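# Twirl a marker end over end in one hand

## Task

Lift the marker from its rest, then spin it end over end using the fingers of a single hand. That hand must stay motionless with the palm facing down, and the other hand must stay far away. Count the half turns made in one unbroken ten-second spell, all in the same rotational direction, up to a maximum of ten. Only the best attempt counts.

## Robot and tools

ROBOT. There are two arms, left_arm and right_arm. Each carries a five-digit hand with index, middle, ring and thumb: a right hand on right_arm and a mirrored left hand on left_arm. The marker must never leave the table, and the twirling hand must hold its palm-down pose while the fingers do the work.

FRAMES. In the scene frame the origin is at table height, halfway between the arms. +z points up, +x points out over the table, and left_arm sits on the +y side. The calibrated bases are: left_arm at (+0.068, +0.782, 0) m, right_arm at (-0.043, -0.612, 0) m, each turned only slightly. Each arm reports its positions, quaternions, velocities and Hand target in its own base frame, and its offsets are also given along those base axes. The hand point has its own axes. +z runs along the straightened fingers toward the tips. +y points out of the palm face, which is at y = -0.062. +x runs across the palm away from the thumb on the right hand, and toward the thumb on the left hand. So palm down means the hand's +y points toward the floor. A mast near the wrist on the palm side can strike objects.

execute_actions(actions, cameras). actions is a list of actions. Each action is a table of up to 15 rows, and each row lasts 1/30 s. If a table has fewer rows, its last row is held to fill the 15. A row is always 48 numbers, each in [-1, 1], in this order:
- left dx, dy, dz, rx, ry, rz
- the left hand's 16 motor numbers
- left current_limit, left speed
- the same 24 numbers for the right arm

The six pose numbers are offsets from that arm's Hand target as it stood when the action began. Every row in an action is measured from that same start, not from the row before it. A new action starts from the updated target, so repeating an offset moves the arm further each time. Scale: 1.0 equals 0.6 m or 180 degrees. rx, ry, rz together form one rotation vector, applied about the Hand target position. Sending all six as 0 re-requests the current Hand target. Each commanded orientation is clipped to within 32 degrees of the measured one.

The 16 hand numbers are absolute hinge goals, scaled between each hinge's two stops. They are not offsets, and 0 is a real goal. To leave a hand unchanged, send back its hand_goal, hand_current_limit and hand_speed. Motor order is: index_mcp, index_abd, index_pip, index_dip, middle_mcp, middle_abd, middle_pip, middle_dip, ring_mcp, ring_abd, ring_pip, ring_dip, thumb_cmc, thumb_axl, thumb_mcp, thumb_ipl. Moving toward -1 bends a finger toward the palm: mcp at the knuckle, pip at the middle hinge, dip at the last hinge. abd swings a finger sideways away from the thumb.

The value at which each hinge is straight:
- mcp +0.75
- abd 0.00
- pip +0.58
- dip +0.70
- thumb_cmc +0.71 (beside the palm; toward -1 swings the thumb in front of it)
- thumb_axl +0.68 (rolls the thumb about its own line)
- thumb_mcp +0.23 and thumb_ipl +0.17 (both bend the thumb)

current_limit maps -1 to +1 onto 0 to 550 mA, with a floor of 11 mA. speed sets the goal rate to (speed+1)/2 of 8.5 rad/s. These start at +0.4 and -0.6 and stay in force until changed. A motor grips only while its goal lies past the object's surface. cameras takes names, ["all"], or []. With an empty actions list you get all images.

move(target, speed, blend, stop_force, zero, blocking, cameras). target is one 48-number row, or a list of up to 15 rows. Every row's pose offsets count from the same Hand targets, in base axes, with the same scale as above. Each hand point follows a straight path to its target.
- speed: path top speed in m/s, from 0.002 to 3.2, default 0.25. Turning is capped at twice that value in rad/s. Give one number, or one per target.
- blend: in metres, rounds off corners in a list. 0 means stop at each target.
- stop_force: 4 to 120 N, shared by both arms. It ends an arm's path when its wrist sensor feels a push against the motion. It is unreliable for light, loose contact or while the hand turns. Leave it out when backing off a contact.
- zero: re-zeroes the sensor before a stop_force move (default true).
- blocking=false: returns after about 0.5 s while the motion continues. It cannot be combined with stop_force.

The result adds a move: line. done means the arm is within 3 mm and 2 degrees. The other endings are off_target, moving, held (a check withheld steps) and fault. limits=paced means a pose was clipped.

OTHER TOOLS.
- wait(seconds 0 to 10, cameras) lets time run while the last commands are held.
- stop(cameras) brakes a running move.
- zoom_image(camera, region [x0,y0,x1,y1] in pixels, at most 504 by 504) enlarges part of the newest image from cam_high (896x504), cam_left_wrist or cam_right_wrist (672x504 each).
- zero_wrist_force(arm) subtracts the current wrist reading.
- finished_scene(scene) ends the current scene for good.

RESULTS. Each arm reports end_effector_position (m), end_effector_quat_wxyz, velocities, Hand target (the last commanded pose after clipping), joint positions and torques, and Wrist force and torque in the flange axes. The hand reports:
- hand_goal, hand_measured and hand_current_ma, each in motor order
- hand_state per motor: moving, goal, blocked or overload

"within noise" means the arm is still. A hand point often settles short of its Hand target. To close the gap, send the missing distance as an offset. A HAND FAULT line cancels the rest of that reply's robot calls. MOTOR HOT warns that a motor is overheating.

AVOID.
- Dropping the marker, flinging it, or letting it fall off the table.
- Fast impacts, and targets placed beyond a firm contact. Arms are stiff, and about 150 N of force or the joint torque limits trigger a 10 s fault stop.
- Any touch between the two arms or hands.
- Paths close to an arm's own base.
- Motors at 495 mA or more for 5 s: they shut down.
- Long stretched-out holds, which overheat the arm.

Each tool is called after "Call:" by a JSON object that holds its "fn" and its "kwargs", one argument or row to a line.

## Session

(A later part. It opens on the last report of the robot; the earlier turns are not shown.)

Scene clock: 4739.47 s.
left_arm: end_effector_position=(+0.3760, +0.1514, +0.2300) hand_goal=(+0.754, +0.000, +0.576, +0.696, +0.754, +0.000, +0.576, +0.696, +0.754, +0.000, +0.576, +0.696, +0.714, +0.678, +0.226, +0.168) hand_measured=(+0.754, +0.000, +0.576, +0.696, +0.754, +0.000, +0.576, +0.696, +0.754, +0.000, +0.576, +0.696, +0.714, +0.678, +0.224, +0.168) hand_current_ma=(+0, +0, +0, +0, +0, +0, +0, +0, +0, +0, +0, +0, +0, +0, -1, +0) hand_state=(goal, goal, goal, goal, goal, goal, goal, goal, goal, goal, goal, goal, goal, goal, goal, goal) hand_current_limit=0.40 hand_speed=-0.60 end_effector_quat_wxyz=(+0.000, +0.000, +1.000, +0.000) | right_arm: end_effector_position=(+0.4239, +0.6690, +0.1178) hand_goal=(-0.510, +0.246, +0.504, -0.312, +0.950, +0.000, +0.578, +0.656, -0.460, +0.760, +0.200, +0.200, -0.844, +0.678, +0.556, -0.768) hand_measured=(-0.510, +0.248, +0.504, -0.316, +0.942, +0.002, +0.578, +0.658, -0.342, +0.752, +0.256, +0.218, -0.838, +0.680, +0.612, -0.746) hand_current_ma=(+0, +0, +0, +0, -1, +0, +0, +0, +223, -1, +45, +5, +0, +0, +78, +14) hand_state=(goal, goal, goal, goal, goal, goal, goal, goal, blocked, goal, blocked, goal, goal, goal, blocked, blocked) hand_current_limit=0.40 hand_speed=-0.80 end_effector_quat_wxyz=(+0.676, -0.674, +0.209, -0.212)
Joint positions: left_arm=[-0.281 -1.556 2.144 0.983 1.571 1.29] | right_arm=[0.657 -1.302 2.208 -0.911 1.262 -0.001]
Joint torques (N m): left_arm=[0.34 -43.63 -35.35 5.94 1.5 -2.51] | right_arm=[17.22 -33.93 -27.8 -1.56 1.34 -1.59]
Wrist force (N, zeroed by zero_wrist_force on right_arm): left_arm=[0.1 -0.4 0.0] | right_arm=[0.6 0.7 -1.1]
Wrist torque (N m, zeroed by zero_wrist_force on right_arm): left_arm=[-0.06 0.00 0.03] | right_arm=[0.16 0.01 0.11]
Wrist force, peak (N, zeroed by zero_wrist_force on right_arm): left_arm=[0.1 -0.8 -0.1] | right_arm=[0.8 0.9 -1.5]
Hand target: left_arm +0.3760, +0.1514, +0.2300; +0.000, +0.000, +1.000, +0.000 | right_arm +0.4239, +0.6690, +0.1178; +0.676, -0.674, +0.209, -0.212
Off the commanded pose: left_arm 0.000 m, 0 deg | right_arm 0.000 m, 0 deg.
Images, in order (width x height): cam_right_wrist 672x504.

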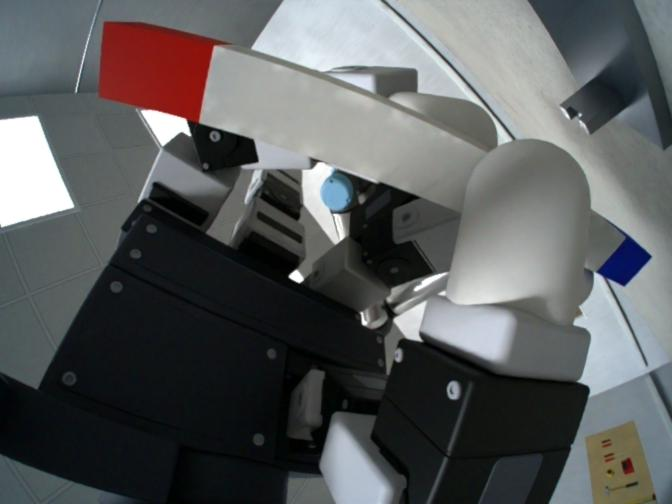

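Call:
{"fn": "execute_actions", "kwargs": {
  "actions": [
    [[0,0,0,0,0,0,0.754,0,0.576,0.696,0.754,0,0.576,0.696,0.754,0,0.576,0.696,0.714,0.678,0.226,0.168,0.4,-0.6,0,0,0,0,0,0,-0.54,0.15,0.504,-0.055,0.95,0.0,0.577,0.656,-0.46,0.76,0.20,0.20,-0.845,0.677,0.555,-0.769,0.4,-0.8]],
    [[0,0,0,0,0,0,0.754,0,0.576,0.696,0.754,0,0.576,0.696,0.754,0,0.576,0.696,0.714,0.678,0.226,0.168,0.4,-0.6,0,0,0,0,0,0,-0.585,0.05,0.504,0.203,0.95,0.0,0.577,0.656,-0.46,0.76,0.20,0.20,-0.845,0.677,0.555,-0.769,0.4,-0.8]]
  ],
  "cameras": ["cam_right_wrist"]
}}

Call:
{"fn": "execute_actions", "kwargs": {
  "actions": [
    [[0,0,0,0,0,0,0.754,0,0.576,0.696,0.754,0,0.576,0.696,0.754,0,0.576,0.696,0.714,0.678,0.226,0.168,0.4,-0.6,0,0,0,0,0,0,-0.658,-0.12,0.504,0.488,0.95,0.0,0.577,0.656,-0.46,0.76,0.20,0.20,-0.845,0.677,0.555,-0.769,0.4,-0.8]]
  ],
  "cameras": ["cam_right_wrist"]
}}

Scene clock: 4750.83 s.
left_arm: end_effector_position=(+0.3760, +0.1514, +0.2300) hand_goal=(+0.754, +0.000, +0.576, +0.696, +0.754, +0.000, +0.576, +0.696, +0.754, +0.000, +0.576, +0.696, +0.714, +0.678, +0.226, +0.168) hand_measured=(+0.754, +0.000, +0.576, +0.696, +0.754, +0.000, +0.576, +0.696, +0.754, +0.000, +0.576, +0.696, +0.714, +0.678, +0.224, +0.168) hand_current_ma=(+0, +0, +0, +0, +0, +0, +0, +0, +0, +0, +0, +0, +0, +0, -1, +0) hand_state=(goal, goal, goal, goal, goal, goal, goal, goal, goal, goal, goal, goal, goal, goal, goal, goal) hand_current_limit=0.40 hand_speed=-0.60 end_effector_quat_wxyz=(+0.000, +0.000, +1.000, +0.000) | right_arm: end_effector_position=(+0.4239, +0.6690, +0.1178) hand_goal=(-0.584, +0.050, +0.504, +0.204, +0.950, +0.000, +0.578, +0.656, -0.460, +0.760, +0.200, +0.200, -0.844, +0.678, +0.556, -0.768) hand_measured=(-0.584, +0.054, +0.504, +0.200, +0.942, +0.002, +0.578, +0.658, -0.344, +0.752, +0.256, +0.218, -0.838, +0.680, +0.612, -0.744) hand_current_ma=(+0, +0, +0, +0, -1, +0, +0, +0, +220, -1, +45, +5, +1, +0, +78, +15) hand_state=(goal, goal, goal, goal, goal, goal, goal, goal, blocked, goal, blocked, goal, goal, goal, blocked, blocked) hand_current_limit=0.40 hand_speed=-0.80 end_effector_quat_wxyz=(+0.676, -0.674, +0.209, -0.212)
Joint positions: left_arm=[-0.281 -1.556 2.144 0.983 1.571 1.29] | right_arm=[0.657 -1.302 2.208 -0.911 1.262 -0.001]
Joint torques (N m): left_arm=[-0.58 -42.53 -35.34 5.83 1.46 -2.57] | right_arm=[15.91 -37.14 -32.02 0.26 0.16 -1.22]
Wrist force (N, zeroed by zero_wrist_force on right_arm): left_arm=[-0.1 -0.3 0.0] | right_arm=[0.5 0.7 -1.1]
Wrist torque (N m, zeroed by zero_wrist_force on right_arm): left_arm=[-0.04 0.02 0.02] | right_arm=[0.17 0.03 0.11]
Wrist force, peak (N, zeroed by zero_wrist_force on right_arm): left_arm=[-0.4 -0.7 0.0] | right_arm=[0.5 0.8 -1.5]
Hand target: left_arm +0.3760, +0.1514, +0.2300; +0.000, +0.000, +1.000, +0.000 | right_arm +0.4239, +0.6690, +0.1178; +0.676, -0.674, +0.209, -0.212
Off the commanded pose: left_arm 0.000 m, 0 deg | right_arm 0.000 m, 0 deg.
Images, in order (width x height): cam_right_wrist 672x504.

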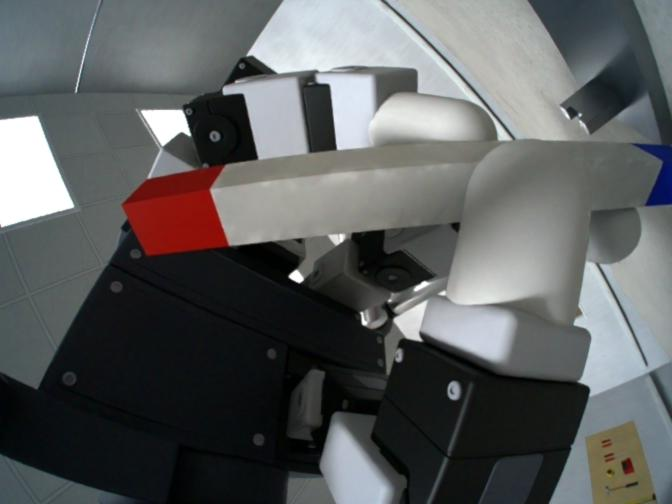

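Scene clock: 4751.53 s.
left_arm: end_effector_position=(+0.3760, +0.1514, +0.2300) hand_goal=(+0.754, +0.000, +0.576, +0.696, +0.754, +0.000, +0.576, +0.696, +0.754, +0.000, +0.576, +0.696, +0.714, +0.678, +0.226, +0.168) hand_measured=(+0.754, +0.000, +0.576, +0.696, +0.754, +0.000, +0.576, +0.696, +0.754, +0.000, +0.576, +0.696, +0.714, +0.678, +0.224, +0.168) hand_current_ma=(+0, +0, +0, +0, +0, +0, +0, +0, +0, +0, +0, +0, +0, +0, -1, +0) hand_state=(goal, goal, goal, goal, goal, goal, goal, goal, goal, goal, goal, goal, goal, goal, goal, goal) hand_current_limit=0.40 hand_speed=-0.60 end_effector_quat_wxyz=(+0.000, +0.000, +1.000, +0.000) | right_arm: end_effector_position=(+0.4239, +0.6690, +0.1178) hand_goal=(-0.658, -0.120, +0.504, +0.488, +0.950, +0.000, +0.578, +0.656, -0.460, +0.760, +0.200, +0.200, -0.844, +0.678, +0.556, -0.768) hand_measured=(-0.658, -0.110, +0.504, +0.482, +0.942, +0.002, +0.578, +0.658, -0.344, +0.752, +0.256, +0.218, -0.840, +0.680, +0.612, -0.744) hand_current_ma=(+0, +1, +0, +0, -1, +0, +0, +0, +219, -1, +45, +5, +0, +0, +78, +16) hand_state=(goal, goal, goal, goal, goal, goal, goal, goal, blocked, goal, blocked, goal, goal, goal, blocked, blocked) hand_current_limit=0.40 hand_speed=-0.80 end_effector_quat_wxyz=(+0.676, -0.674, +0.209, -0.212)
Joint positions: left_arm=[-0.281 -1.556 2.144 0.983 1.571 1.29] | right_arm=[0.657 -1.302 2.208 -0.911 1.262 -0.001]
Joint torques (N m): left_arm=[-0.63 -41.91 -35.67 5.94 1.73 -2.59] | right_arm=[15.67 -36.83 -31.98 0.2 -0.1 -1.18]
Wrist force (N, zeroed by zero_wrist_force on right_arm): left_arm=[0.0 -0.4 -0.1] | right_arm=[0.5 0.8 -1.2]
Wrist torque (N m, zeroed by zero_wrist_force on right_arm): left_arm=[-0.05 0.01 0.02] | right_arm=[0.20 0.02 0.12]
Wrist force, peak (N, zeroed by zero_wrist_force on right_arm): left_arm=[-0.2 -0.8 -0.3] | right_arm=[0.8 0.7 -1.2]
Hand target: left_arm +0.3760, +0.1514, +0.2300; +0.000, +0.000, +1.000, +0.000 | right_arm +0.4239, +0.6690, +0.1178; +0.676, -0.674, +0.209, -0.212
Off the commanded pose: left_arm 0.000 m, 0 deg | right_arm 0.000 m, 0 deg.
Images, in order (width x height): cam_right_wrist 672x504.

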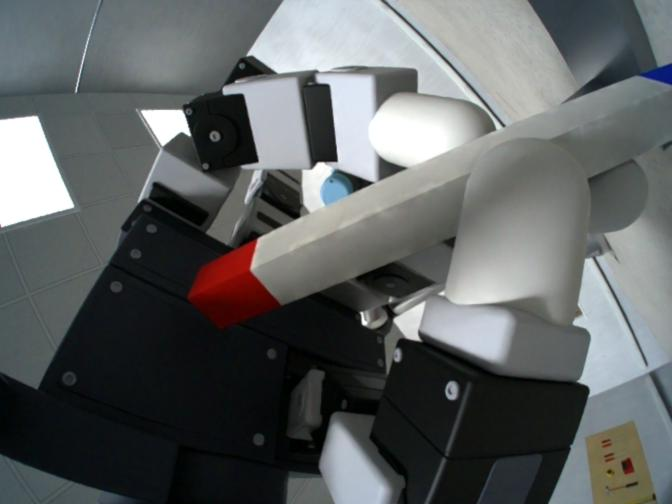

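Call:
{"fn": "execute_actions", "kwargs": {
  "actions": [
    [[0,0,0,0,0,0,0.754,0,0.576,0.696,0.754,0,0.576,0.696,0.754,0,0.576,0.696,0.714,0.678,0.226,0.168,0.4,-0.6,0,0,0,0,0,0,-0.678,-0.238,0.504,0.543,0.95,0.0,0.577,0.656,-0.46,0.76,0.20,0.20,-0.845,0.677,0.555,-0.769,0.4,-0.8]]
  ],
  "cameras": ["cam_right_wrist"]
}}

Call:
{"fn": "execute_actions", "kwargs": {
  "actions": [
    [[0,0,0,0,0,0,0.754,0,0.576,0.696,0.754,0,0.576,0.696,0.754,0,0.576,0.696,0.714,0.678,0.226,0.168,0.4,-0.6,0,0,0,0,0,0,-0.706,-0.298,0.504,0.623,0.95,0.0,0.577,0.656,-0.46,0.76,0.20,0.20,-0.845,0.677,0.555,-0.769,0.4,-0.8]]
  ],
  "cameras": ["cam_right_wrist", "cam_high"]
}}

Scene clock: 4761.73 s.
left_arm: end_effector_position=(+0.3760, +0.1514, +0.2300) hand_goal=(+0.754, +0.000, +0.576, +0.696, +0.754, +0.000, +0.576, +0.696, +0.754, +0.000, +0.576, +0.696, +0.714, +0.678, +0.226, +0.168) hand_measured=(+0.754, +0.000, +0.576, +0.696, +0.754, +0.000, +0.576, +0.696, +0.754, +0.000, +0.576, +0.696, +0.714, +0.678, +0.224, +0.168) hand_current_ma=(+0, +0, +0, +0, +0, +0, +0, +0, +0, +0, +0, +0, +0, +0, -1, +0) hand_state=(goal, goal, goal, goal, goal, goal, goal, goal, goal, goal, goal, goal, goal, goal, goal, goal) hand_current_limit=0.40 hand_speed=-0.60 end_effector_quat_wxyz=(+0.000, +0.000, +1.000, +0.000) | right_arm: end_effector_position=(+0.4239, +0.6690, +0.1178) hand_goal=(-0.678, -0.238, +0.504, +0.544, +0.950, +0.000, +0.578, +0.656, -0.460, +0.760, +0.200, +0.200, -0.844, +0.678, +0.556, -0.768) hand_measured=(-0.674, -0.212, +0.504, +0.542, +0.942, +0.002, +0.578, +0.658, -0.344, +0.752, +0.256, +0.218, -0.842, +0.680, +0.612, -0.744) hand_current_ma=(+0, +7, +0, +0, -1, +0, +0, +0, +218, -1, +45, +5, +0, +0, +78, +16) hand_state=(goal, blocked, goal, goal, goal, goal, goal, goal, blocked, goal, blocked, goal, goal, goal, blocked, blocked) hand_current_limit=0.40 hand_speed=-0.80 end_effector_quat_wxyz=(+0.676, -0.674, +0.209, -0.212)
Joint positions: left_arm=[-0.281 -1.556 2.144 0.983 1.571 1.29] | right_arm=[0.657 -1.302 2.208 -0.911 1.262 -0.001]
Joint torques (N m): left_arm=[-0.52 -42.08 -35.51 6.01 1.3 -2.48] | right_arm=[14.79 -39.51 -32.09 0.24 -1.07 -0.52]
Wrist force (N, zeroed by zero_wrist_force on right_arm): left_arm=[-0.2 -0.4 0.0] | right_arm=[0.3 0.8 -1.1]
Wrist torque (N m, zeroed by zero_wrist_force on right_arm): left_arm=[-0.06 0.03 0.01] | right_arm=[0.19 0.04 0.10]
Wrist force, peak (N, zeroed by zero_wrist_force on right_arm): left_arm=[-0.4 -0.8 0.3] | right_arm=[0.5 1.2 -1.3]
Hand target: left_arm +0.3760, +0.1514, +0.2300; +0.000, +0.000, +1.000, +0.000 | right_arm +0.4239, +0.6690, +0.1178; +0.676, -0.674, +0.209, -0.212
Off the commanded pose: left_arm 0.000 m, 0 deg | right_arm 0.000 m, 0 deg.
Images, in order (width x height): cam_right_wrist 672x504.

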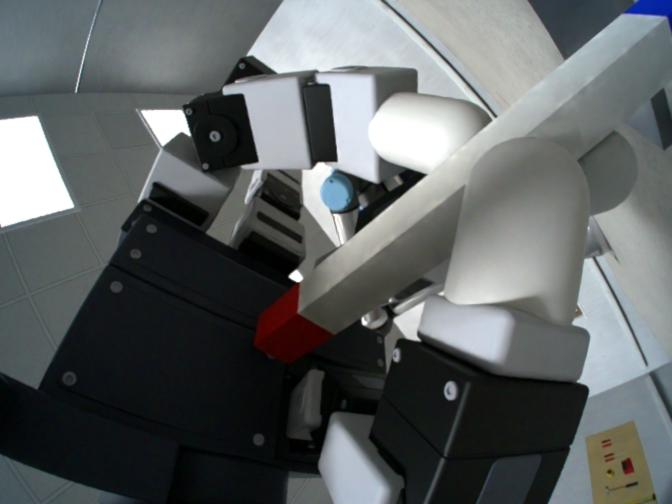

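Scene clock: 4762.43 s.
left_arm: end_effector_position=(+0.3760, +0.1514, +0.2300) hand_goal=(+0.754, +0.000, +0.576, +0.696, +0.754, +0.000, +0.576, +0.696, +0.754, +0.000, +0.576, +0.696, +0.714, +0.678, +0.226, +0.168) hand_measured=(+0.754, +0.000, +0.576, +0.696, +0.754, +0.000, +0.576, +0.696, +0.754, +0.000, +0.576, +0.696, +0.714, +0.678, +0.224, +0.168) hand_current_ma=(+0, +0, +0, +0, +0, +0, +0, +0, +0, +0, +0, +0, +0, +0, -1, +0) hand_state=(goal, goal, goal, goal, goal, goal, goal, goal, goal, goal, goal, goal, goal, goal, goal, goal) hand_current_limit=0.40 hand_speed=-0.60 end_effector_quat_wxyz=(+0.000, +0.000, +1.000, +0.000) | right_arm: end_effector_position=(+0.4239, +0.6690, +0.1178) hand_goal=(-0.706, -0.298, +0.504, +0.624, +0.950, +0.000, +0.578, +0.656, -0.460, +0.760, +0.200, +0.200, -0.844, +0.678, +0.556, -0.768) hand_measured=(-0.690, -0.218, +0.506, +0.620, +0.942, +0.002, +0.578, +0.658, -0.344, +0.752, +0.256, +0.216, -0.842, +0.680, +0.612, -0.742) hand_current_ma=(+4, +69, +0, +0, -1, +0, +0, +0, +216, -1, +45, +4, +0, +0, +78, +19) hand_state=(goal, blocked, goal, goal, goal, goal, goal, goal, blocked, goal, blocked, goal, goal, goal, blocked, blocked) hand_current_limit=0.40 hand_speed=-0.80 end_effector_quat_wxyz=(+0.676, -0.674, +0.209, -0.212)
Joint positions: left_arm=[-0.281 -1.556 2.144 0.983 1.571 1.29] | right_arm=[0.657 -1.302 2.208 -0.911 1.262 -0.001]
Joint torques (N m): left_arm=[0.35 -44.31 -35.13 6.04 1.56 -2.67] | right_arm=[15.75 -39.48 -32.63 0.59 -1.24 -0.62]
Wrist force (N, zeroed by zero_wrist_force on right_arm): left_arm=[-0.1 -0.4 -0.2] | right_arm=[0.5 0.6 -1.2]
Wrist torque (N m, zeroed by zero_wrist_force on right_arm): left_arm=[-0.04 0.02 0.01] | right_arm=[0.18 0.02 0.12]
Wrist force, peak (N, zeroed by zero_wrist_force on right_arm): left_arm=[0.0 -0.7 -0.1] | right_arm=[0.4 1.0 -1.3]
Hand target: left_arm +0.3760, +0.1514, +0.2300; +0.000, +0.000, +1.000, +0.000 | right_arm +0.4239, +0.6690, +0.1178; +0.676, -0.674, +0.209, -0.212
Off the commanded pose: left_arm 0.000 m, 0 deg | right_arm 0.000 m, 0 deg.
Images, in order (width x height): cam_high 896x504, cam_right_wrist 672x504.

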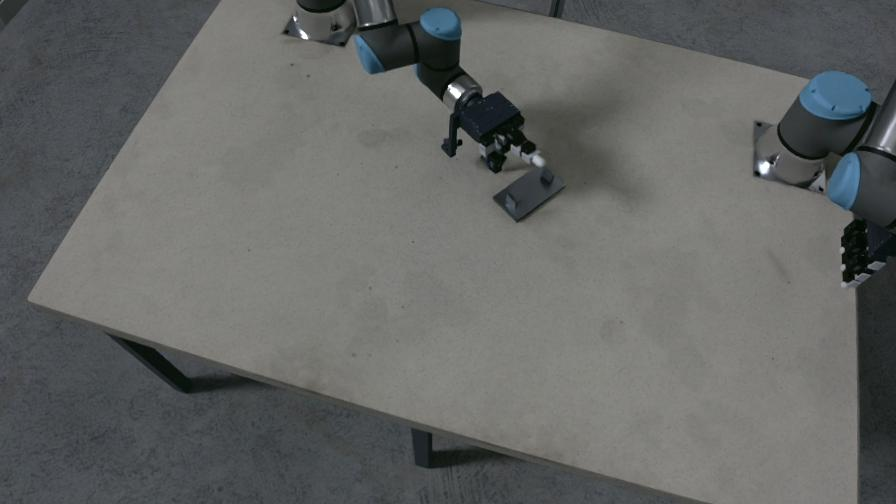

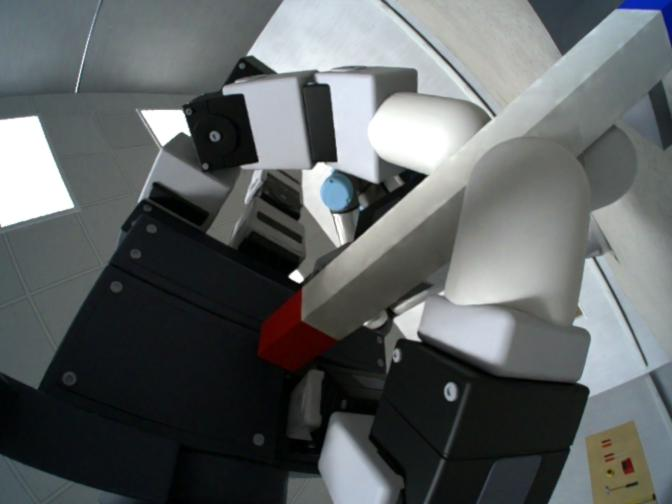

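Call:
{"fn": "zoom_image", "kwargs": {
  "camera": "cam_right_wrist",
  "region": [180, 200, 460, 450]
}}

Scaled by 1.800 from the camera's 672x504 image, which has a finer 960x720 frame.

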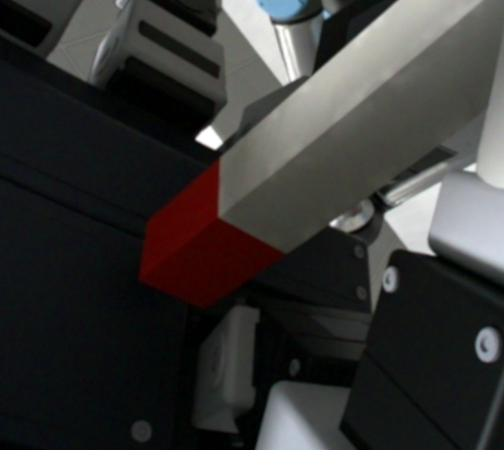

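Call:
{"fn": "move", "kwargs": {
  "target": [0,0,0,0,0,0,0.754,0,0.576,0.696,0.754,0,0.576,0.696,0.754,0,0.576,0.696,0.714,0.678,0.226,0.168,0.4,-0.6,0,0,0.28,-0.3204,0.2201,0,-0.69,-0.22,0.504,0.62,0.95,0.0,0.577,0.656,-0.46,0.76,0.20,0.20,-0.845,0.677,0.555,-0.769,0.4,-0.8],
  "speed": 0.35
}}

Call:
{"fn": "move", "kwargs": {
  "target": [0,0,0,0,0,0,0.754,0,0.576,0.696,0.754,0,0.576,0.696,0.754,0,0.576,0.696,0.714,0.678,0.226,0.168,0.4,-0.6,0,0,0,0,0,0.68,-0.69,-0.22,0.504,0.62,0.95,0.0,0.577,0.656,-0.46,0.76,0.20,0.20,-0.845,0.677,0.555,-0.769,0.4,-0.8],
  "speed": 0.5,
  "cameras": ["cam_high"]
}}

Scene clock: 4881.63 s.
left_arm: end_effector_position=(+0.3760, +0.1514, +0.2300) hand_goal=(+0.754, +0.000, +0.576, +0.696, +0.754, +0.000, +0.576, +0.696, +0.754, +0.000, +0.576, +0.696, +0.714, +0.678, +0.226, +0.168) hand_measured=(+0.754, +0.000, +0.576, +0.696, +0.754, +0.000, +0.576, +0.696, +0.754, +0.000, +0.576, +0.696, +0.714, +0.678, +0.224, +0.168) hand_current_ma=(+0, +0, +0, +0, +0, +0, +0, +0, +0, +0, +0, +0, +0, +0, -1, +0) hand_state=(goal, goal, goal, goal, goal, goal, goal, goal, goal, goal, goal, goal, goal, goal, goal, goal) hand_current_limit=0.40 hand_speed=-0.60 end_effector_quat_wxyz=(+0.000, +0.000, +1.000, +0.000) | right_arm: end_effector_position=(+0.4238, +0.6691, +0.2858) hand_goal=(-0.690, -0.220, +0.504, +0.620, +0.950, +0.000, +0.578, +0.656, -0.460, +0.760, +0.200, +0.200, -0.844, +0.678, +0.556, -0.768) hand_measured=(-0.686, -0.210, +0.506, +0.620, +0.942, +0.002, +0.578, +0.658, -0.344, +0.752, +0.256, +0.216, -0.842, +0.680, +0.612, -0.742) hand_current_ma=(+0, +1, +0, +0, -1, +0, +0, +0, +216, -1, +45, +4, +0, +0, +78, +19) hand_state=(goal, goal, goal, goal, goal, goal, goal, goal, blocked, goal, blocked, goal, goal, goal, blocked, blocked) hand_current_limit=0.40 hand_speed=-0.80 end_effector_quat_wxyz=(-0.168, +0.940, -0.291, +0.054) end_effector_velocity=(+0.000, -0.001, +0.001) end_effector_angular_velocity=(-0.003, +0.004, -0.001)
Joint positions: left_arm=[-0.281 -1.556 2.144 0.983 1.571 1.29] | right_arm=[0.755 -1.023 1.228 1.018 1.5 -0.203]
Joint velocities: left_arm=[within noise] | right_arm=[0 0.001 -0.003 0.007 0 0.001]
Joint torques (N m): left_arm=[0.2 -41.86 -35.79 5.9 1.46 -2.56] | right_arm=[-21.64 -57.58 -45.55 8.75 -3.14 1.39]
Wrist force (N, zeroed by zero_wrist_force on right_arm): left_arm=[0.1 -0.5 0.1] | right_arm=[-0.4 -1.1 1.4]
Wrist torque (N m, zeroed by zero_wrist_force on right_arm): left_arm=[-0.08 0.00 0.03] | right_arm=[0.14 0.02 -0.05]
Wrist force, peak (N, zeroed by zero_wrist_force on right_arm): left_arm=[0.1 -0.8 0.0] | right_arm=[0.3 2.5 -1.6]
Hand target: left_arm +0.3760, +0.1514, +0.2300; +0.000, +0.000, +1.000, +0.000 | right_arm +0.4239, +0.6690, +0.2858; -0.168, +0.940, -0.291, +0.054
Off the commanded pose: left_arm 0.000 m, 0 deg | right_arm 0.000 m, 0 deg.
move: done

Scene clock: 4884.37 s.
left_arm: end_effector_position=(+0.3760, +0.1514, +0.2300) hand_goal=(+0.754, +0.000, +0.576, +0.696, +0.754, +0.000, +0.576, +0.696, +0.754, +0.000, +0.576, +0.696, +0.714, +0.678, +0.226, +0.168) hand_measured=(+0.754, +0.000, +0.576, +0.696, +0.754, +0.000, +0.576, +0.696, +0.754, +0.000, +0.576, +0.696, +0.714, +0.678, +0.224, +0.168) hand_current_ma=(+0, +0, +0, +0, +0, +0, +0, +0, +0, +0, +0, +0, +0, +0, -1, +0) hand_state=(goal, goal, goal, goal, goal, goal, goal, goal, goal, goal, goal, goal, goal, goal, goal, goal) hand_current_limit=0.40 hand_speed=-0.60 end_effector_quat_wxyz=(+0.000, +0.000, +1.000, +0.000) | right_arm: end_effector_position=(+0.4238, +0.6691, +0.2858) hand_goal=(-0.690, -0.220, +0.504, +0.620, +0.950, +0.000, +0.578, +0.656, -0.460, +0.760, +0.200, +0.200, -0.844, +0.678, +0.556, -0.768) hand_measured=(-0.686, -0.210, +0.506, +0.620, +0.942, +0.002, +0.578, +0.658, -0.344, +0.752, +0.256, +0.216, -0.842, +0.680, +0.612, -0.742) hand_current_ma=(+0, +1, +0, +0, -1, +0, +0, +0, +216, -1, +45, +4, +0, +0, +78, +19) hand_state=(goal, goal, goal, goal, goal, goal, goal, goal, blocked, goal, blocked, goal, goal, goal, blocked, blocked) hand_current_limit=0.40 hand_speed=-0.80 end_effector_quat_wxyz=(-0.128, +0.708, +0.684, -0.121)
Joint positions: left_arm=[-0.281 -1.556 2.144 0.983 1.571 1.29] | right_arm=[0.798 -0.939 1.218 1.534 1.309 -2.341]
Joint torques (N m): left_arm=[0.24 -42.46 -35.27 5.76 1.5 -2.7] | right_arm=[-16.72 -95 -43.34 1.81 -2.74 -2.65]
Wrist force (N, zeroed by zero_wrist_force on right_arm): left_arm=[-0.1 -0.2 0.0] | right_arm=[-0.2 -0.8 1.1]
Wrist torque (N m, zeroed by zero_wrist_force on right_arm): left_arm=[-0.03 0.03 0.01] | right_arm=[0.22 -0.10 -0.07]
Wrist force, peak (N, zeroed by zero_wrist_force on right_arm): left_arm=[-0.3 -0.7 -0.2] | right_arm=[0.6 -1.0 1.5]
Hand target: left_arm +0.3760, +0.1514, +0.2300; +0.000, +0.000, +1.000, +0.000 | right_arm +0.4239, +0.6690, +0.2858; -0.128, +0.708, +0.684, -0.121
Off the commanded pose: left_arm 0.000 m, 0 deg | right_arm 0.000 m, 0 deg.
move: done
Images, in order (width x height): cam_high 896x504.

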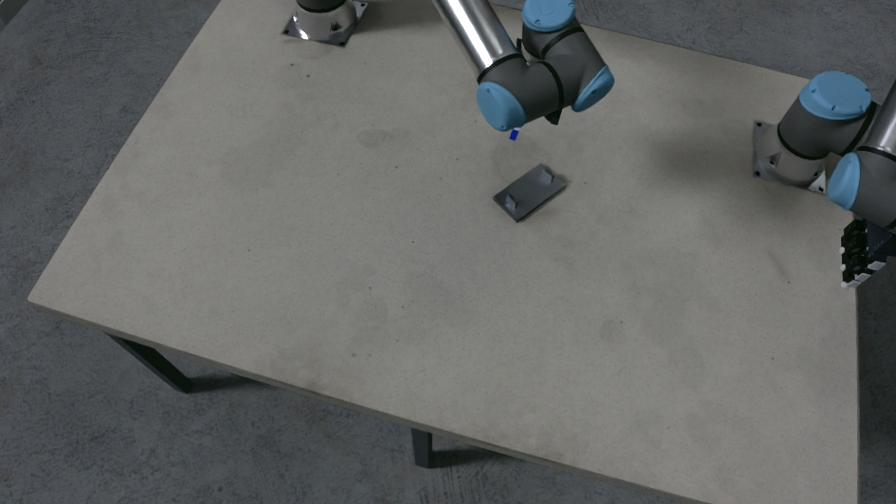

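Call:
{"fn": "move", "kwargs": {
  "target": [0,0,0,0,0,0,0.754,0,0.576,0.696,0.754,0,0.576,0.696,0.754,0,0.576,0.696,0.714,0.678,0.226,0.168,0.4,-0.6,0,0,0,0,0,-0.68,-0.69,-0.22,0.504,0.62,0.95,0.0,0.577,0.656,-0.46,0.76,0.20,0.20,-0.845,0.677,0.555,-0.769,0.4,-0.8],
  "speed": 0.5
}}

Call:
{"fn": "move", "kwargs": {
  "target": [0,0,0,0,0,0,0.754,0,0.576,0.696,0.754,0,0.576,0.696,0.754,0,0.576,0.696,0.714,0.678,0.226,0.168,0.4,-0.6,0,0,0,0.3204,-0.2201,0,-0.69,-0.22,0.504,0.62,0.95,0.0,0.577,0.656,-0.46,0.76,0.20,0.20,-0.845,0.677,0.555,-0.769,0.4,-0.8],
  "speed": 0.5
}}

Call:
{"fn": "move", "kwargs": {
  "target": [0,0,0,0,0,0,0.754,0,0.576,0.696,0.754,0,0.576,0.696,0.754,0,0.576,0.696,0.714,0.678,0.226,0.168,0.4,-0.6,0,0,0,-0.157,-0.229,0,-0.69,-0.22,0.504,0.62,0.95,0.0,0.577,0.656,-0.46,0.76,0.20,0.20,-0.845,0.677,0.555,-0.769,0.4,-0.8],
  "speed": 0.5,
  "cameras": ["cam_high"]
}}

Call:
{"fn": "zoom_image", "kwargs": {
  "camera": "cam_high",
  "region": [430, 40, 610, 180]
}}

Scene clock: 4910.30 s.
left_arm: end_effector_position=(+0.3760, +0.1514, +0.2300) hand_goal=(+0.754, +0.000, +0.576, +0.696, +0.754, +0.000, +0.576, +0.696, +0.754, +0.000, +0.576, +0.696, +0.714, +0.678, +0.226, +0.168) hand_measured=(+0.754, +0.000, +0.576, +0.696, +0.754, +0.000, +0.576, +0.696, +0.754, +0.000, +0.576, +0.696, +0.714, +0.678, +0.224, +0.168) hand_current_ma=(+0, +0, +0, +0, +0, +0, +0, +0, +0, +0, +0, +0, +0, +0, -1, +0) hand_state=(goal, goal, goal, goal, goal, goal, goal, goal, goal, goal, goal, goal, goal, goal, goal, goal) hand_current_limit=0.40 hand_speed=-0.60 end_effector_quat_wxyz=(+0.000, +0.000, +1.000, +0.000) | right_arm: end_effector_position=(+0.4240, +0.6690, +0.2859) hand_goal=(-0.690, -0.220, +0.504, +0.620, +0.950, +0.000, +0.578, +0.656, -0.460, +0.760, +0.200, +0.200, -0.844, +0.678, +0.556, -0.768) hand_measured=(-0.686, -0.210, +0.506, +0.620, +0.942, +0.002, +0.578, +0.658, -0.344, +0.752, +0.256, +0.216, -0.842, +0.680, +0.612, -0.742) hand_current_ma=(+0, +1, +0, +0, -1, +0, +0, +0, +216, -1, +45, +4, +0, +0, +78, +19) hand_state=(goal, goal, goal, goal, goal, goal, goal, goal, blocked, goal, blocked, goal, goal, goal, blocked, blocked) hand_current_limit=0.40 hand_speed=-0.80 end_effector_quat_wxyz=(-0.168, +0.940, -0.291, +0.054)
Joint positions: left_arm=[-0.281 -1.556 2.144 0.983 1.571 1.29] | right_arm=[0.755 -1.023 1.228 1.018 1.5 -0.203]
Joint torques (N m): left_arm=[-0.15 -43.49 -35.21 6.02 1.69 -2.62] | right_arm=[18.84 -61.59 -45.12 7.88 -0.62 2.51]
Wrist force (N, zeroed by zero_wrist_force on right_arm): left_arm=[0.1 -0.5 0.0] | right_arm=[-0.3 -1.0 1.5]
Wrist torque (N m, zeroed by zero_wrist_force on right_arm): left_arm=[-0.07 -0.01 0.04] | right_arm=[0.15 0.00 -0.09]
Wrist force, peak (N, zeroed by zero_wrist_force on right_arm): left_arm=[-0.3 -0.8 0.0] | right_arm=[-0.8 -1.4 0.9]
Hand target: left_arm +0.3760, +0.1514, +0.2300; +0.000, +0.000, +1.000, +0.000 | right_arm +0.4239, +0.6690, +0.2858; -0.168, +0.940, -0.291, +0.054
Off the commanded pose: left_arm 0.000 m, 0 deg | right_arm 0.000 m, 0 deg.
move: done

Scene clock: 4912.13 s.
left_arm: end_effector_position=(+0.3760, +0.1514, +0.2300) hand_goal=(+0.754, +0.000, +0.576, +0.696, +0.754, +0.000, +0.576, +0.696, +0.754, +0.000, +0.576, +0.696, +0.714, +0.678, +0.226, +0.168) hand_measured=(+0.754, +0.000, +0.576, +0.696, +0.754, +0.000, +0.576, +0.696, +0.754, +0.000, +0.576, +0.696, +0.714, +0.678, +0.224, +0.168) hand_current_ma=(+0, +0, +0, +0, +0, +0, +0, +0, +0, +0, +0, +0, +0, +0, -1, +0) hand_state=(goal, goal, goal, goal, goal, goal, goal, goal, goal, goal, goal, goal, goal, goal, goal, goal) hand_current_limit=0.40 hand_speed=-0.60 end_effector_quat_wxyz=(+0.000, +0.000, +1.000, +0.000) | right_arm: end_effector_position=(+0.4241, +0.6690, +0.2859) hand_goal=(-0.690, -0.220, +0.504, +0.620, +0.950, +0.000, +0.578, +0.656, -0.460, +0.760, +0.200, +0.200, -0.844, +0.678, +0.556, -0.768) hand_measured=(-0.686, -0.210, +0.506, +0.620, +0.942, +0.002, +0.578, +0.658, -0.344, +0.752, +0.256, +0.216, -0.842, +0.680, +0.612, -0.742) hand_current_ma=(+0, +1, +0, +0, -1, +0, +0, +0, +216, -1, +45, +4, +0, +0, +78, +19) hand_state=(goal, goal, goal, goal, goal, goal, goal, goal, blocked, goal, blocked, goal, goal, goal, blocked, blocked) hand_current_limit=0.40 hand_speed=-0.80 end_effector_quat_wxyz=(+0.676, -0.674, +0.209, -0.212)
Joint positions: left_arm=[-0.281 -1.556 2.144 0.983 1.571 1.29] | right_arm=[0.657 -1.521 2.079 -0.564 1.262 -0.001]
Joint torques (N m): left_arm=[0.24 -41.95 -35.44 6.04 1.39 -2.59] | right_arm=[19.3 -28.22 -31.44 -5.17 3.08 0.42]
Wrist force (N, zeroed by zero_wrist_force on right_arm): left_arm=[0.1 -0.4 -0.1] | right_arm=[0.3 0.7 -1.1]
Wrist torque (N m, zeroed by zero_wrist_force on right_arm): left_arm=[-0.05 0.00 0.03] | right_arm=[0.18 0.06 0.09]
Wrist force, peak (N, zeroed by zero_wrist_force on right_arm): left_arm=[0.0 -0.7 -0.1] | right_arm=[-0.8 -1.5 1.8]
Hand target: left_arm +0.3760, +0.1514, +0.2300; +0.000, +0.000, +1.000, +0.000 | right_arm +0.4239, +0.6690, +0.2858; +0.676, -0.674, +0.209, -0.212
Off the commanded pose: left_arm 0.000 m, 0 deg | right_arm 0.000 m, 0 deg.
move: done

Scene clock: 4913.60 s.
left_arm: end_effector_position=(+0.3760, +0.1514, +0.2300) hand_goal=(+0.754, +0.000, +0.576, +0.696, +0.754, +0.000, +0.576, +0.696, +0.754, +0.000, +0.576, +0.696, +0.714, +0.678, +0.226, +0.168) hand_measured=(+0.754, +0.000, +0.576, +0.696, +0.754, +0.000, +0.576, +0.696, +0.754, +0.000, +0.576, +0.696, +0.714, +0.678, +0.224, +0.168) hand_current_ma=(+0, +0, +0, +0, +0, +0, +0, +0, +0, +0, +0, +0, +0, +0, -1, +0) hand_state=(goal, goal, goal, goal, goal, goal, goal, goal, goal, goal, goal, goal, goal, goal, goal, goal) hand_current_limit=0.40 hand_speed=-0.60 end_effector_quat_wxyz=(+0.000, +0.000, +1.000, +0.000) | right_arm: end_effector_position=(+0.4238, +0.6691, +0.2856) hand_goal=(-0.690, -0.220, +0.504, +0.620, +0.950, +0.000, +0.578, +0.656, -0.460, +0.760, +0.200, +0.200, -0.844, +0.678, +0.556, -0.768) hand_measured=(-0.686, -0.210, +0.506, +0.620, +0.942, +0.002, +0.578, +0.658, -0.344, +0.752, +0.256, +0.216, -0.842, +0.678, +0.612, -0.742) hand_current_ma=(+0, +1, +0, +0, -1, +0, +0, +0, +216, -1, +45, +4, +0, +0, +78, +19) hand_state=(goal, goal, goal, goal, goal, goal, goal, goal, blocked, goal, blocked, goal, goal, goal, blocked, blocked) hand_current_limit=0.40 hand_speed=-0.80 end_effector_quat_wxyz=(-0.525, +0.698, +0.097, +0.477)
Joint positions: left_arm=[-0.281 -1.556 2.144 0.983 1.571 1.29] | right_arm=[0.792 -1.498 2.083 -0.592 1.392 -0.873]
Joint torques (N m): left_arm=[0.6 -42.83 -36.06 6.06 1.53 -2.47] | right_arm=[-20.58 -54.82 -44.72 1.62 -3.47 -2.53]
Wrist force (N, zeroed by zero_wrist_force on right_arm): left_arm=[0.1 -0.5 -0.1] | right_arm=[-2.0 -1.0 -2.5]
Wrist torque (N m, zeroed by zero_wrist_force on right_arm): left_arm=[-0.05 0.00 0.02] | right_arm=[0.12 0.42 -0.08]
Wrist force, peak (N, zeroed by zero_wrist_force on right_arm): left_arm=[0.0 -0.8 -0.1] | right_arm=[-2.7 -1.0 -2.4]
Hand target: left_arm +0.3760, +0.1514, +0.2300; +0.000, +0.000, +1.000, +0.000 | right_arm +0.4239, +0.6690, +0.2858; -0.525, +0.698, +0.097, +0.477
Off the commanded pose: left_arm 0.000 m, 0 deg | right_arm 0.000 m, 0 deg.
move: done
Images, in order (width x height): cam_high 896x504.

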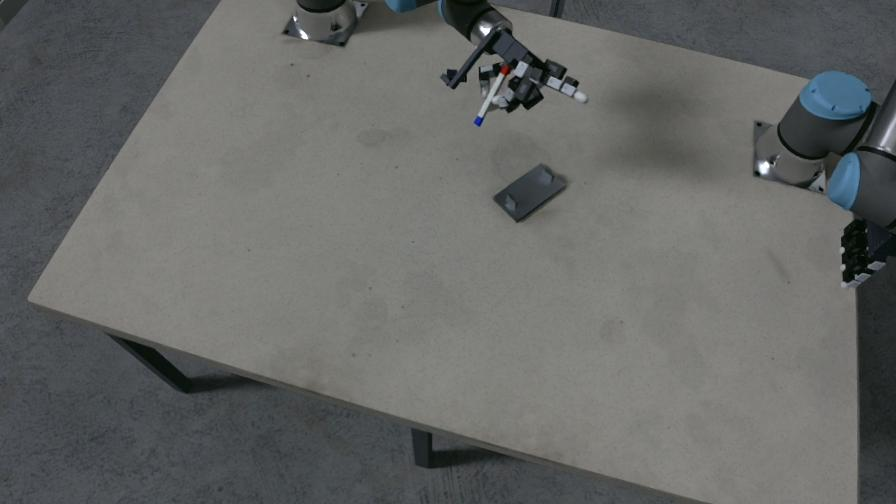

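Scaled by 2.800 from the camera's 896x504 image, which has a finer 1280x720 frame.

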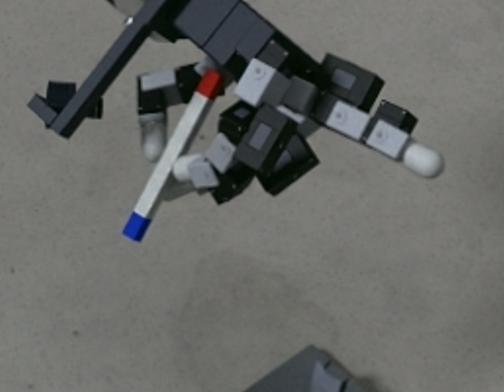

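Call:
{"fn": "zoom_image", "kwargs": {
  "camera": "cam_high",
  "region": [460, 50, 540, 130]
}}

Scaled by 6.300 from the camera's 896x504 image, which has a finer 1280x720 frame.

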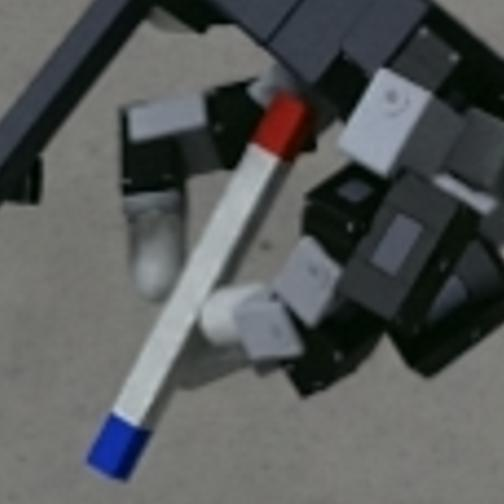

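Call:
{"fn": "execute_actions", "kwargs": {
  "actions": [
    [[0,0,0,0,0,0,0.754,0,0.576,0.696,0.754,0,0.576,0.696,0.754,0,0.576,0.696,0.714,0.678,0.226,0.168,0.4,-0.6,0,0,0,0,0,0,-0.69,-0.22,0.504,0.62,0.95,0.0,0.577,0.656,-0.46,0.76,0.20,0.20,-0.845,0.677,0.570,-0.799,0.4,-0.95]]
  ],
  "cameras": ["cam_high"]
}}

Call:
{"fn": "zoom_image", "kwargs": {
  "camera": "cam_high",
  "region": [460, 50, 540, 130]
}}

Scene clock: 5040.13 s.
left_arm: end_effector_position=(+0.3760, +0.1514, +0.2300) hand_goal=(+0.754, +0.000, +0.576, +0.696, +0.754, +0.000, +0.576, +0.696, +0.754, +0.000, +0.576, +0.696, +0.714, +0.678, +0.226, +0.168) hand_measured=(+0.754, +0.000, +0.576, +0.696, +0.754, +0.000, +0.576, +0.696, +0.754, +0.000, +0.576, +0.696, +0.714, +0.678, +0.224, +0.168) hand_current_ma=(+0, +0, +0, +0, +0, +0, +0, +0, +0, +0, +0, +0, +0, +0, -1, +0) hand_state=(goal, goal, goal, goal, goal, goal, goal, goal, goal, goal, goal, goal, goal, goal, goal, goal) hand_current_limit=0.40 hand_speed=-0.60 end_effector_quat_wxyz=(+0.000, +0.000, +1.000, +0.000) | right_arm: end_effector_position=(+0.4239, +0.6690, +0.2858) hand_goal=(-0.690, -0.220, +0.504, +0.620, +0.950, +0.000, +0.578, +0.656, -0.460, +0.760, +0.200, +0.200, -0.844, +0.678, +0.570, -0.798) hand_measured=(-0.686, -0.210, +0.506, +0.620, +0.942, +0.002, +0.578, +0.658, -0.344, +0.754, +0.256, +0.216, -0.840, +0.678, +0.614, -0.746) hand_current_ma=(+0, +1, +0, +0, -1, +0, +0, +0, +216, +0, +45, +4, +0, +0, +48, +72) hand_state=(goal, goal, goal, goal, goal, goal, goal, goal, blocked, goal, blocked, goal, goal, goal, blocked, blocked) hand_current_limit=0.40 hand_speed=-0.95 end_effector_quat_wxyz=(-0.525, +0.698, +0.097, +0.477)
Joint positions: left_arm=[-0.281 -1.556 2.144 0.983 1.571 1.29] | right_arm=[0.792 -1.498 2.083 -0.592 1.392 -0.873]
Joint torques (N m): left_arm=[-0.48 -44.64 -35.52 6.11 1.56 -2.58] | right_arm=[-19.48 -55.05 -44.65 1.62 -3.38 -2.42]
Wrist force (N, zeroed by zero_wrist_force on right_arm): left_arm=[0.1 -0.2 0.2] | right_arm=[-1.8 -1.0 -2.5]
Wrist torque (N m, zeroed by zero_wrist_force on right_arm): left_arm=[-0.05 0.00 0.03] | right_arm=[0.12 0.39 -0.04]
Wrist force, peak (N, zeroed by zero_wrist_force on right_arm): left_arm=[-0.3 -0.8 0.0] | right_arm=[-2.2 -0.9 -2.7]
Hand target: left_arm +0.3760, +0.1514, +0.2300; +0.000, +0.000, +1.000, +0.000 | right_arm +0.4239, +0.6690, +0.2858; -0.525, +0.698, +0.097, +0.477
Off the commanded pose: left_arm 0.000 m, 0 deg | right_arm 0.000 m, 0 deg.
Images, in order (width x height): cam_high 896x504.

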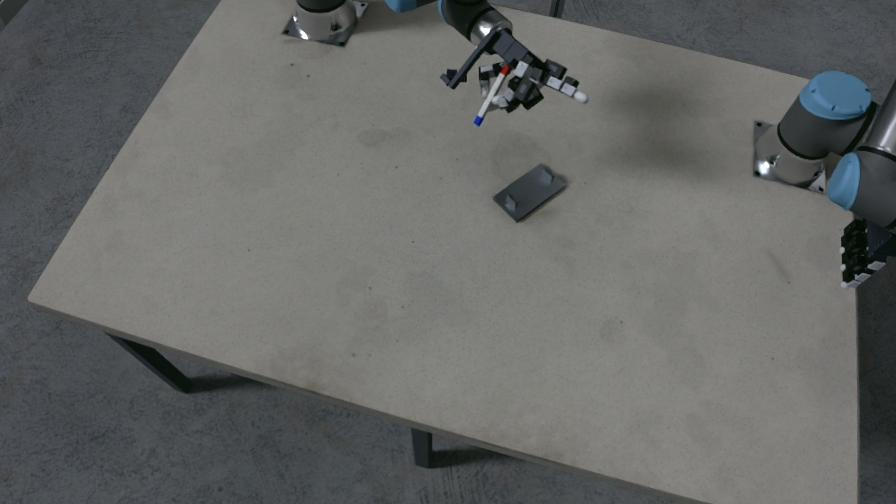

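Scaled by 6.300 from the camera's 896x504 image, which has a finer 1280x720 frame.

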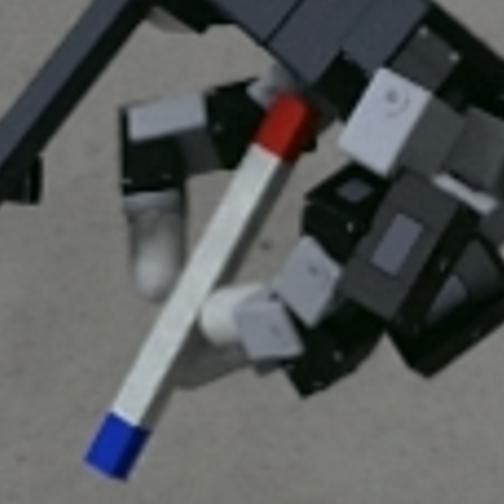

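Call:
{"fn": "execute_actions", "kwargs": {
  "actions": [
    [[0,0,0,0,0,0,0.754,0,0.576,0.696,0.754,0,0.576,0.696,0.754,0,0.576,0.696,0.714,0.678,0.226,0.168,0.4,-0.6,0,0,0,0,0,0,-0.69,-0.22,0.504,0.62,0.95,0.0,0.577,0.656,-0.46,0.76,0.20,0.20,-0.845,0.677,0.593,-0.845,0.4,-0.95]]
  ],
  "cameras": ["cam_high"]
}}

Call:
{"fn": "zoom_image", "kwargs": {
  "camera": "cam_high",
  "region": [460, 50, 540, 130]
}}

Scene clock: 5046.70 s.
left_arm: end_effector_position=(+0.3760, +0.1514, +0.2300) hand_goal=(+0.754, +0.000, +0.576, +0.696, +0.754, +0.000, +0.576, +0.696, +0.754, +0.000, +0.576, +0.696, +0.714, +0.678, +0.226, +0.168) hand_measured=(+0.754, +0.000, +0.576, +0.696, +0.754, +0.000, +0.576, +0.696, +0.754, +0.000, +0.576, +0.696, +0.714, +0.678, +0.224, +0.168) hand_current_ma=(+0, +0, +0, +0, +0, +0, +0, +0, +0, +0, +0, +0, +0, +0, -1, +0) hand_state=(goal, goal, goal, goal, goal, goal, goal, goal, goal, goal, goal, goal, goal, goal, goal, goal) hand_current_limit=0.40 hand_speed=-0.60 end_effector_quat_wxyz=(+0.000, +0.000, +1.000, +0.000) | right_arm: end_effector_position=(+0.4239, +0.6690, +0.2858) hand_goal=(-0.690, -0.220, +0.504, +0.620, +0.950, +0.000, +0.578, +0.656, -0.460, +0.760, +0.200, +0.200, -0.844, +0.678, +0.594, -0.844) hand_measured=(-0.692, -0.210, +0.504, +0.620, +0.942, +0.002, +0.578, +0.658, -0.350, +0.756, +0.256, +0.216, -0.838, +0.678, +0.640, -0.782) hand_current_ma=(+0, +1, +0, +0, -1, +0, +0, +0, +199, +0, +45, +4, +1, +0, +52, +102) hand_state=(goal, goal, goal, goal, goal, goal, goal, goal, blocked, goal, blocked, goal, goal, goal, blocked, blocked) hand_current_limit=0.40 hand_speed=-0.95 end_effector_quat_wxyz=(-0.525, +0.698, +0.097, +0.477)
Joint positions: left_arm=[-0.281 -1.556 2.144 0.983 1.571 1.29] | right_arm=[0.792 -1.498 2.083 -0.592 1.392 -0.873]
Joint torques (N m): left_arm=[-1.01 -42.74 -35.45 5.89 1.34 -2.62] | right_arm=[-19.47 -54.87 -44.6 1.67 -3.55 -1.52]
Wrist force (N, zeroed by zero_wrist_force on right_arm): left_arm=[-0.2 -0.5 0.0] | right_arm=[-1.9 -1.1 -2.5]
Wrist torque (N m, zeroed by zero_wrist_force on right_arm): left_arm=[-0.06 0.04 0.01] | right_arm=[0.11 0.40 -0.05]
Wrist force, peak (N, zeroed by zero_wrist_force on right_arm): left_arm=[0.2 -0.8 -0.2] | right_arm=[-2.4 -1.1 -2.5]
Hand target: left_arm +0.3760, +0.1514, +0.2300; +0.000, +0.000, +1.000, +0.000 | right_arm +0.4239, +0.6690, +0.2858; -0.525, +0.698, +0.097, +0.477
Off the commanded pose: left_arm 0.000 m, 0 deg | right_arm 0.000 m, 0 deg.
Images, in order (width x height): cam_high 896x504.

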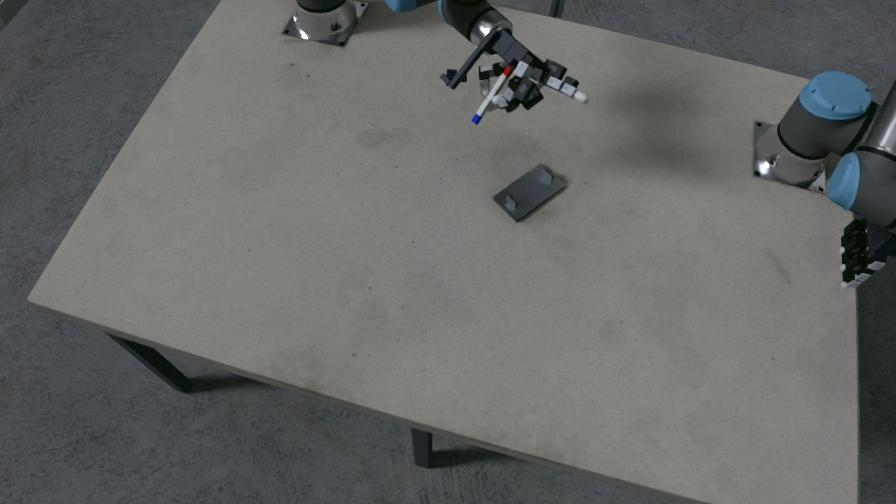

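Scaled by 6.300 from the camera's 896x504 image, which has a finer 1280x720 frame.

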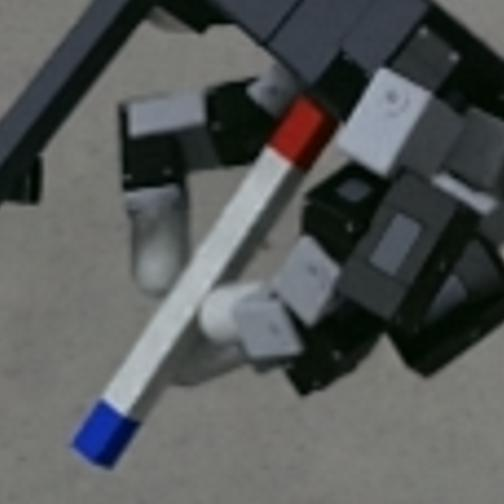

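Call:
{"fn": "execute_actions", "kwargs": {
  "actions": [
    [[0,0,0,0,0,0,0.754,0,0.576,0.696,0.754,0,0.576,0.696,0.754,0,0.576,0.696,0.714,0.678,0.226,0.168,0.4,-0.6,0,0,0,0,0,0,-0.706,-0.35,0.504,0.62,0.95,0.0,0.577,0.656,-0.46,0.76,0.20,0.20,-0.845,0.677,0.593,-0.845,0.4,-0.8]]
  ],
  "cameras": ["cam_high"]
}}

Call:
{"fn": "zoom_image", "kwargs": {
  "camera": "cam_high",
  "region": [460, 50, 540, 130]
}}

Scene clock: 5057.20 s.
left_arm: end_effector_position=(+0.3760, +0.1514, +0.2300) hand_goal=(+0.754, +0.000, +0.576, +0.696, +0.754, +0.000, +0.576, +0.696, +0.754, +0.000, +0.576, +0.696, +0.714, +0.678, +0.226, +0.168) hand_measured=(+0.754, +0.000, +0.576, +0.696, +0.754, +0.000, +0.576, +0.696, +0.754, +0.000, +0.576, +0.696, +0.714, +0.678, +0.224, +0.168) hand_current_ma=(+0, +0, +0, +0, +0, +0, +0, +0, +0, +0, +0, +0, +0, +0, -1, +0) hand_state=(goal, goal, goal, goal, goal, goal, goal, goal, goal, goal, goal, goal, goal, goal, goal, goal) hand_current_limit=0.40 hand_speed=-0.60 end_effector_quat_wxyz=(+0.000, +0.000, +1.000, +0.000) | right_arm: end_effector_position=(+0.4239, +0.6690, +0.2858) hand_goal=(-0.706, -0.350, +0.504, +0.620, +0.950, +0.000, +0.578, +0.656, -0.460, +0.760, +0.200, +0.200, -0.844, +0.678, +0.594, -0.844) hand_measured=(-0.694, -0.222, +0.504, +0.620, +0.942, +0.002, +0.578, +0.658, -0.350, +0.756, +0.256, +0.212, -0.838, +0.678, +0.642, -0.784) hand_current_ma=(+2, +181, +0, +0, -1, +0, +0, +0, +197, +0, +45, +2, +0, +0, +58, +95) hand_state=(goal, blocked, goal, goal, goal, goal, goal, goal, blocked, goal, blocked, goal, goal, goal, blocked, blocked) hand_current_limit=0.40 hand_speed=-0.80 end_effector_quat_wxyz=(-0.525, +0.698, +0.097, +0.477)
Joint positions: left_arm=[-0.281 -1.556 2.144 0.983 1.571 1.29] | right_arm=[0.792 -1.498 2.083 -0.592 1.392 -0.873]
Joint torques (N m): left_arm=[-1.11 -41.4 -34.81 5.98 1.47 -2.39] | right_arm=[-19.86 -54.2 -44.42 1.59 -3.44 -0.82]
Wrist force (N, zeroed by zero_wrist_force on right_arm): left_arm=[0.1 -0.6 0.1] | right_arm=[-2.0 -0.9 -2.6]
Wrist torque (N m, zeroed by zero_wrist_force on right_arm): left_arm=[-0.09 0.00 0.04] | right_arm=[0.13 0.40 -0.04]
Wrist force, peak (N, zeroed by zero_wrist_force on right_arm): left_arm=[0.0 -0.9 -0.1] | right_arm=[-2.3 -1.1 -2.7]
Hand target: left_arm +0.3760, +0.1514, +0.2300; +0.000, +0.000, +1.000, +0.000 | right_arm +0.4239, +0.6690, +0.2858; -0.525, +0.698, +0.097, +0.477
Off the commanded pose: left_arm 0.000 m, 0 deg | right_arm 0.000 m, 0 deg.
Images, in order (width x height): cam_high 896x504.

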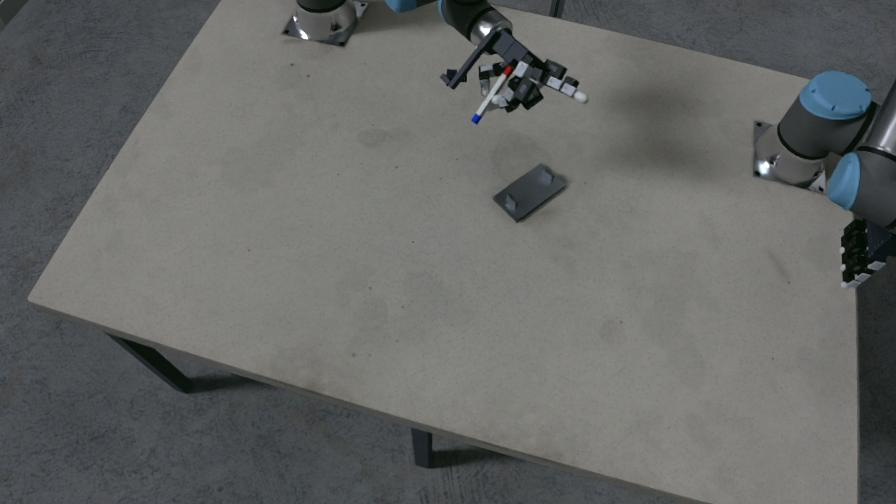

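Scaled by 6.300 from the camera's 896x504 image, which has a finer 1280x720 frame.

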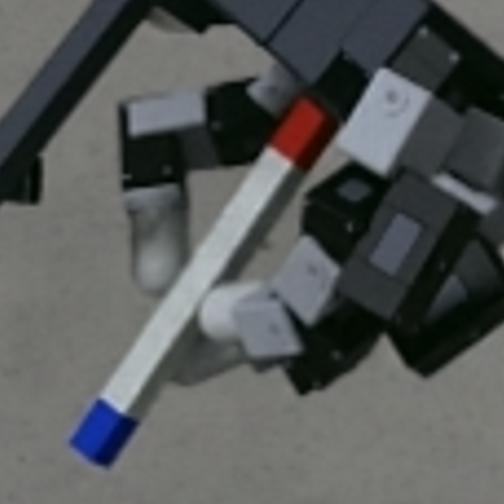

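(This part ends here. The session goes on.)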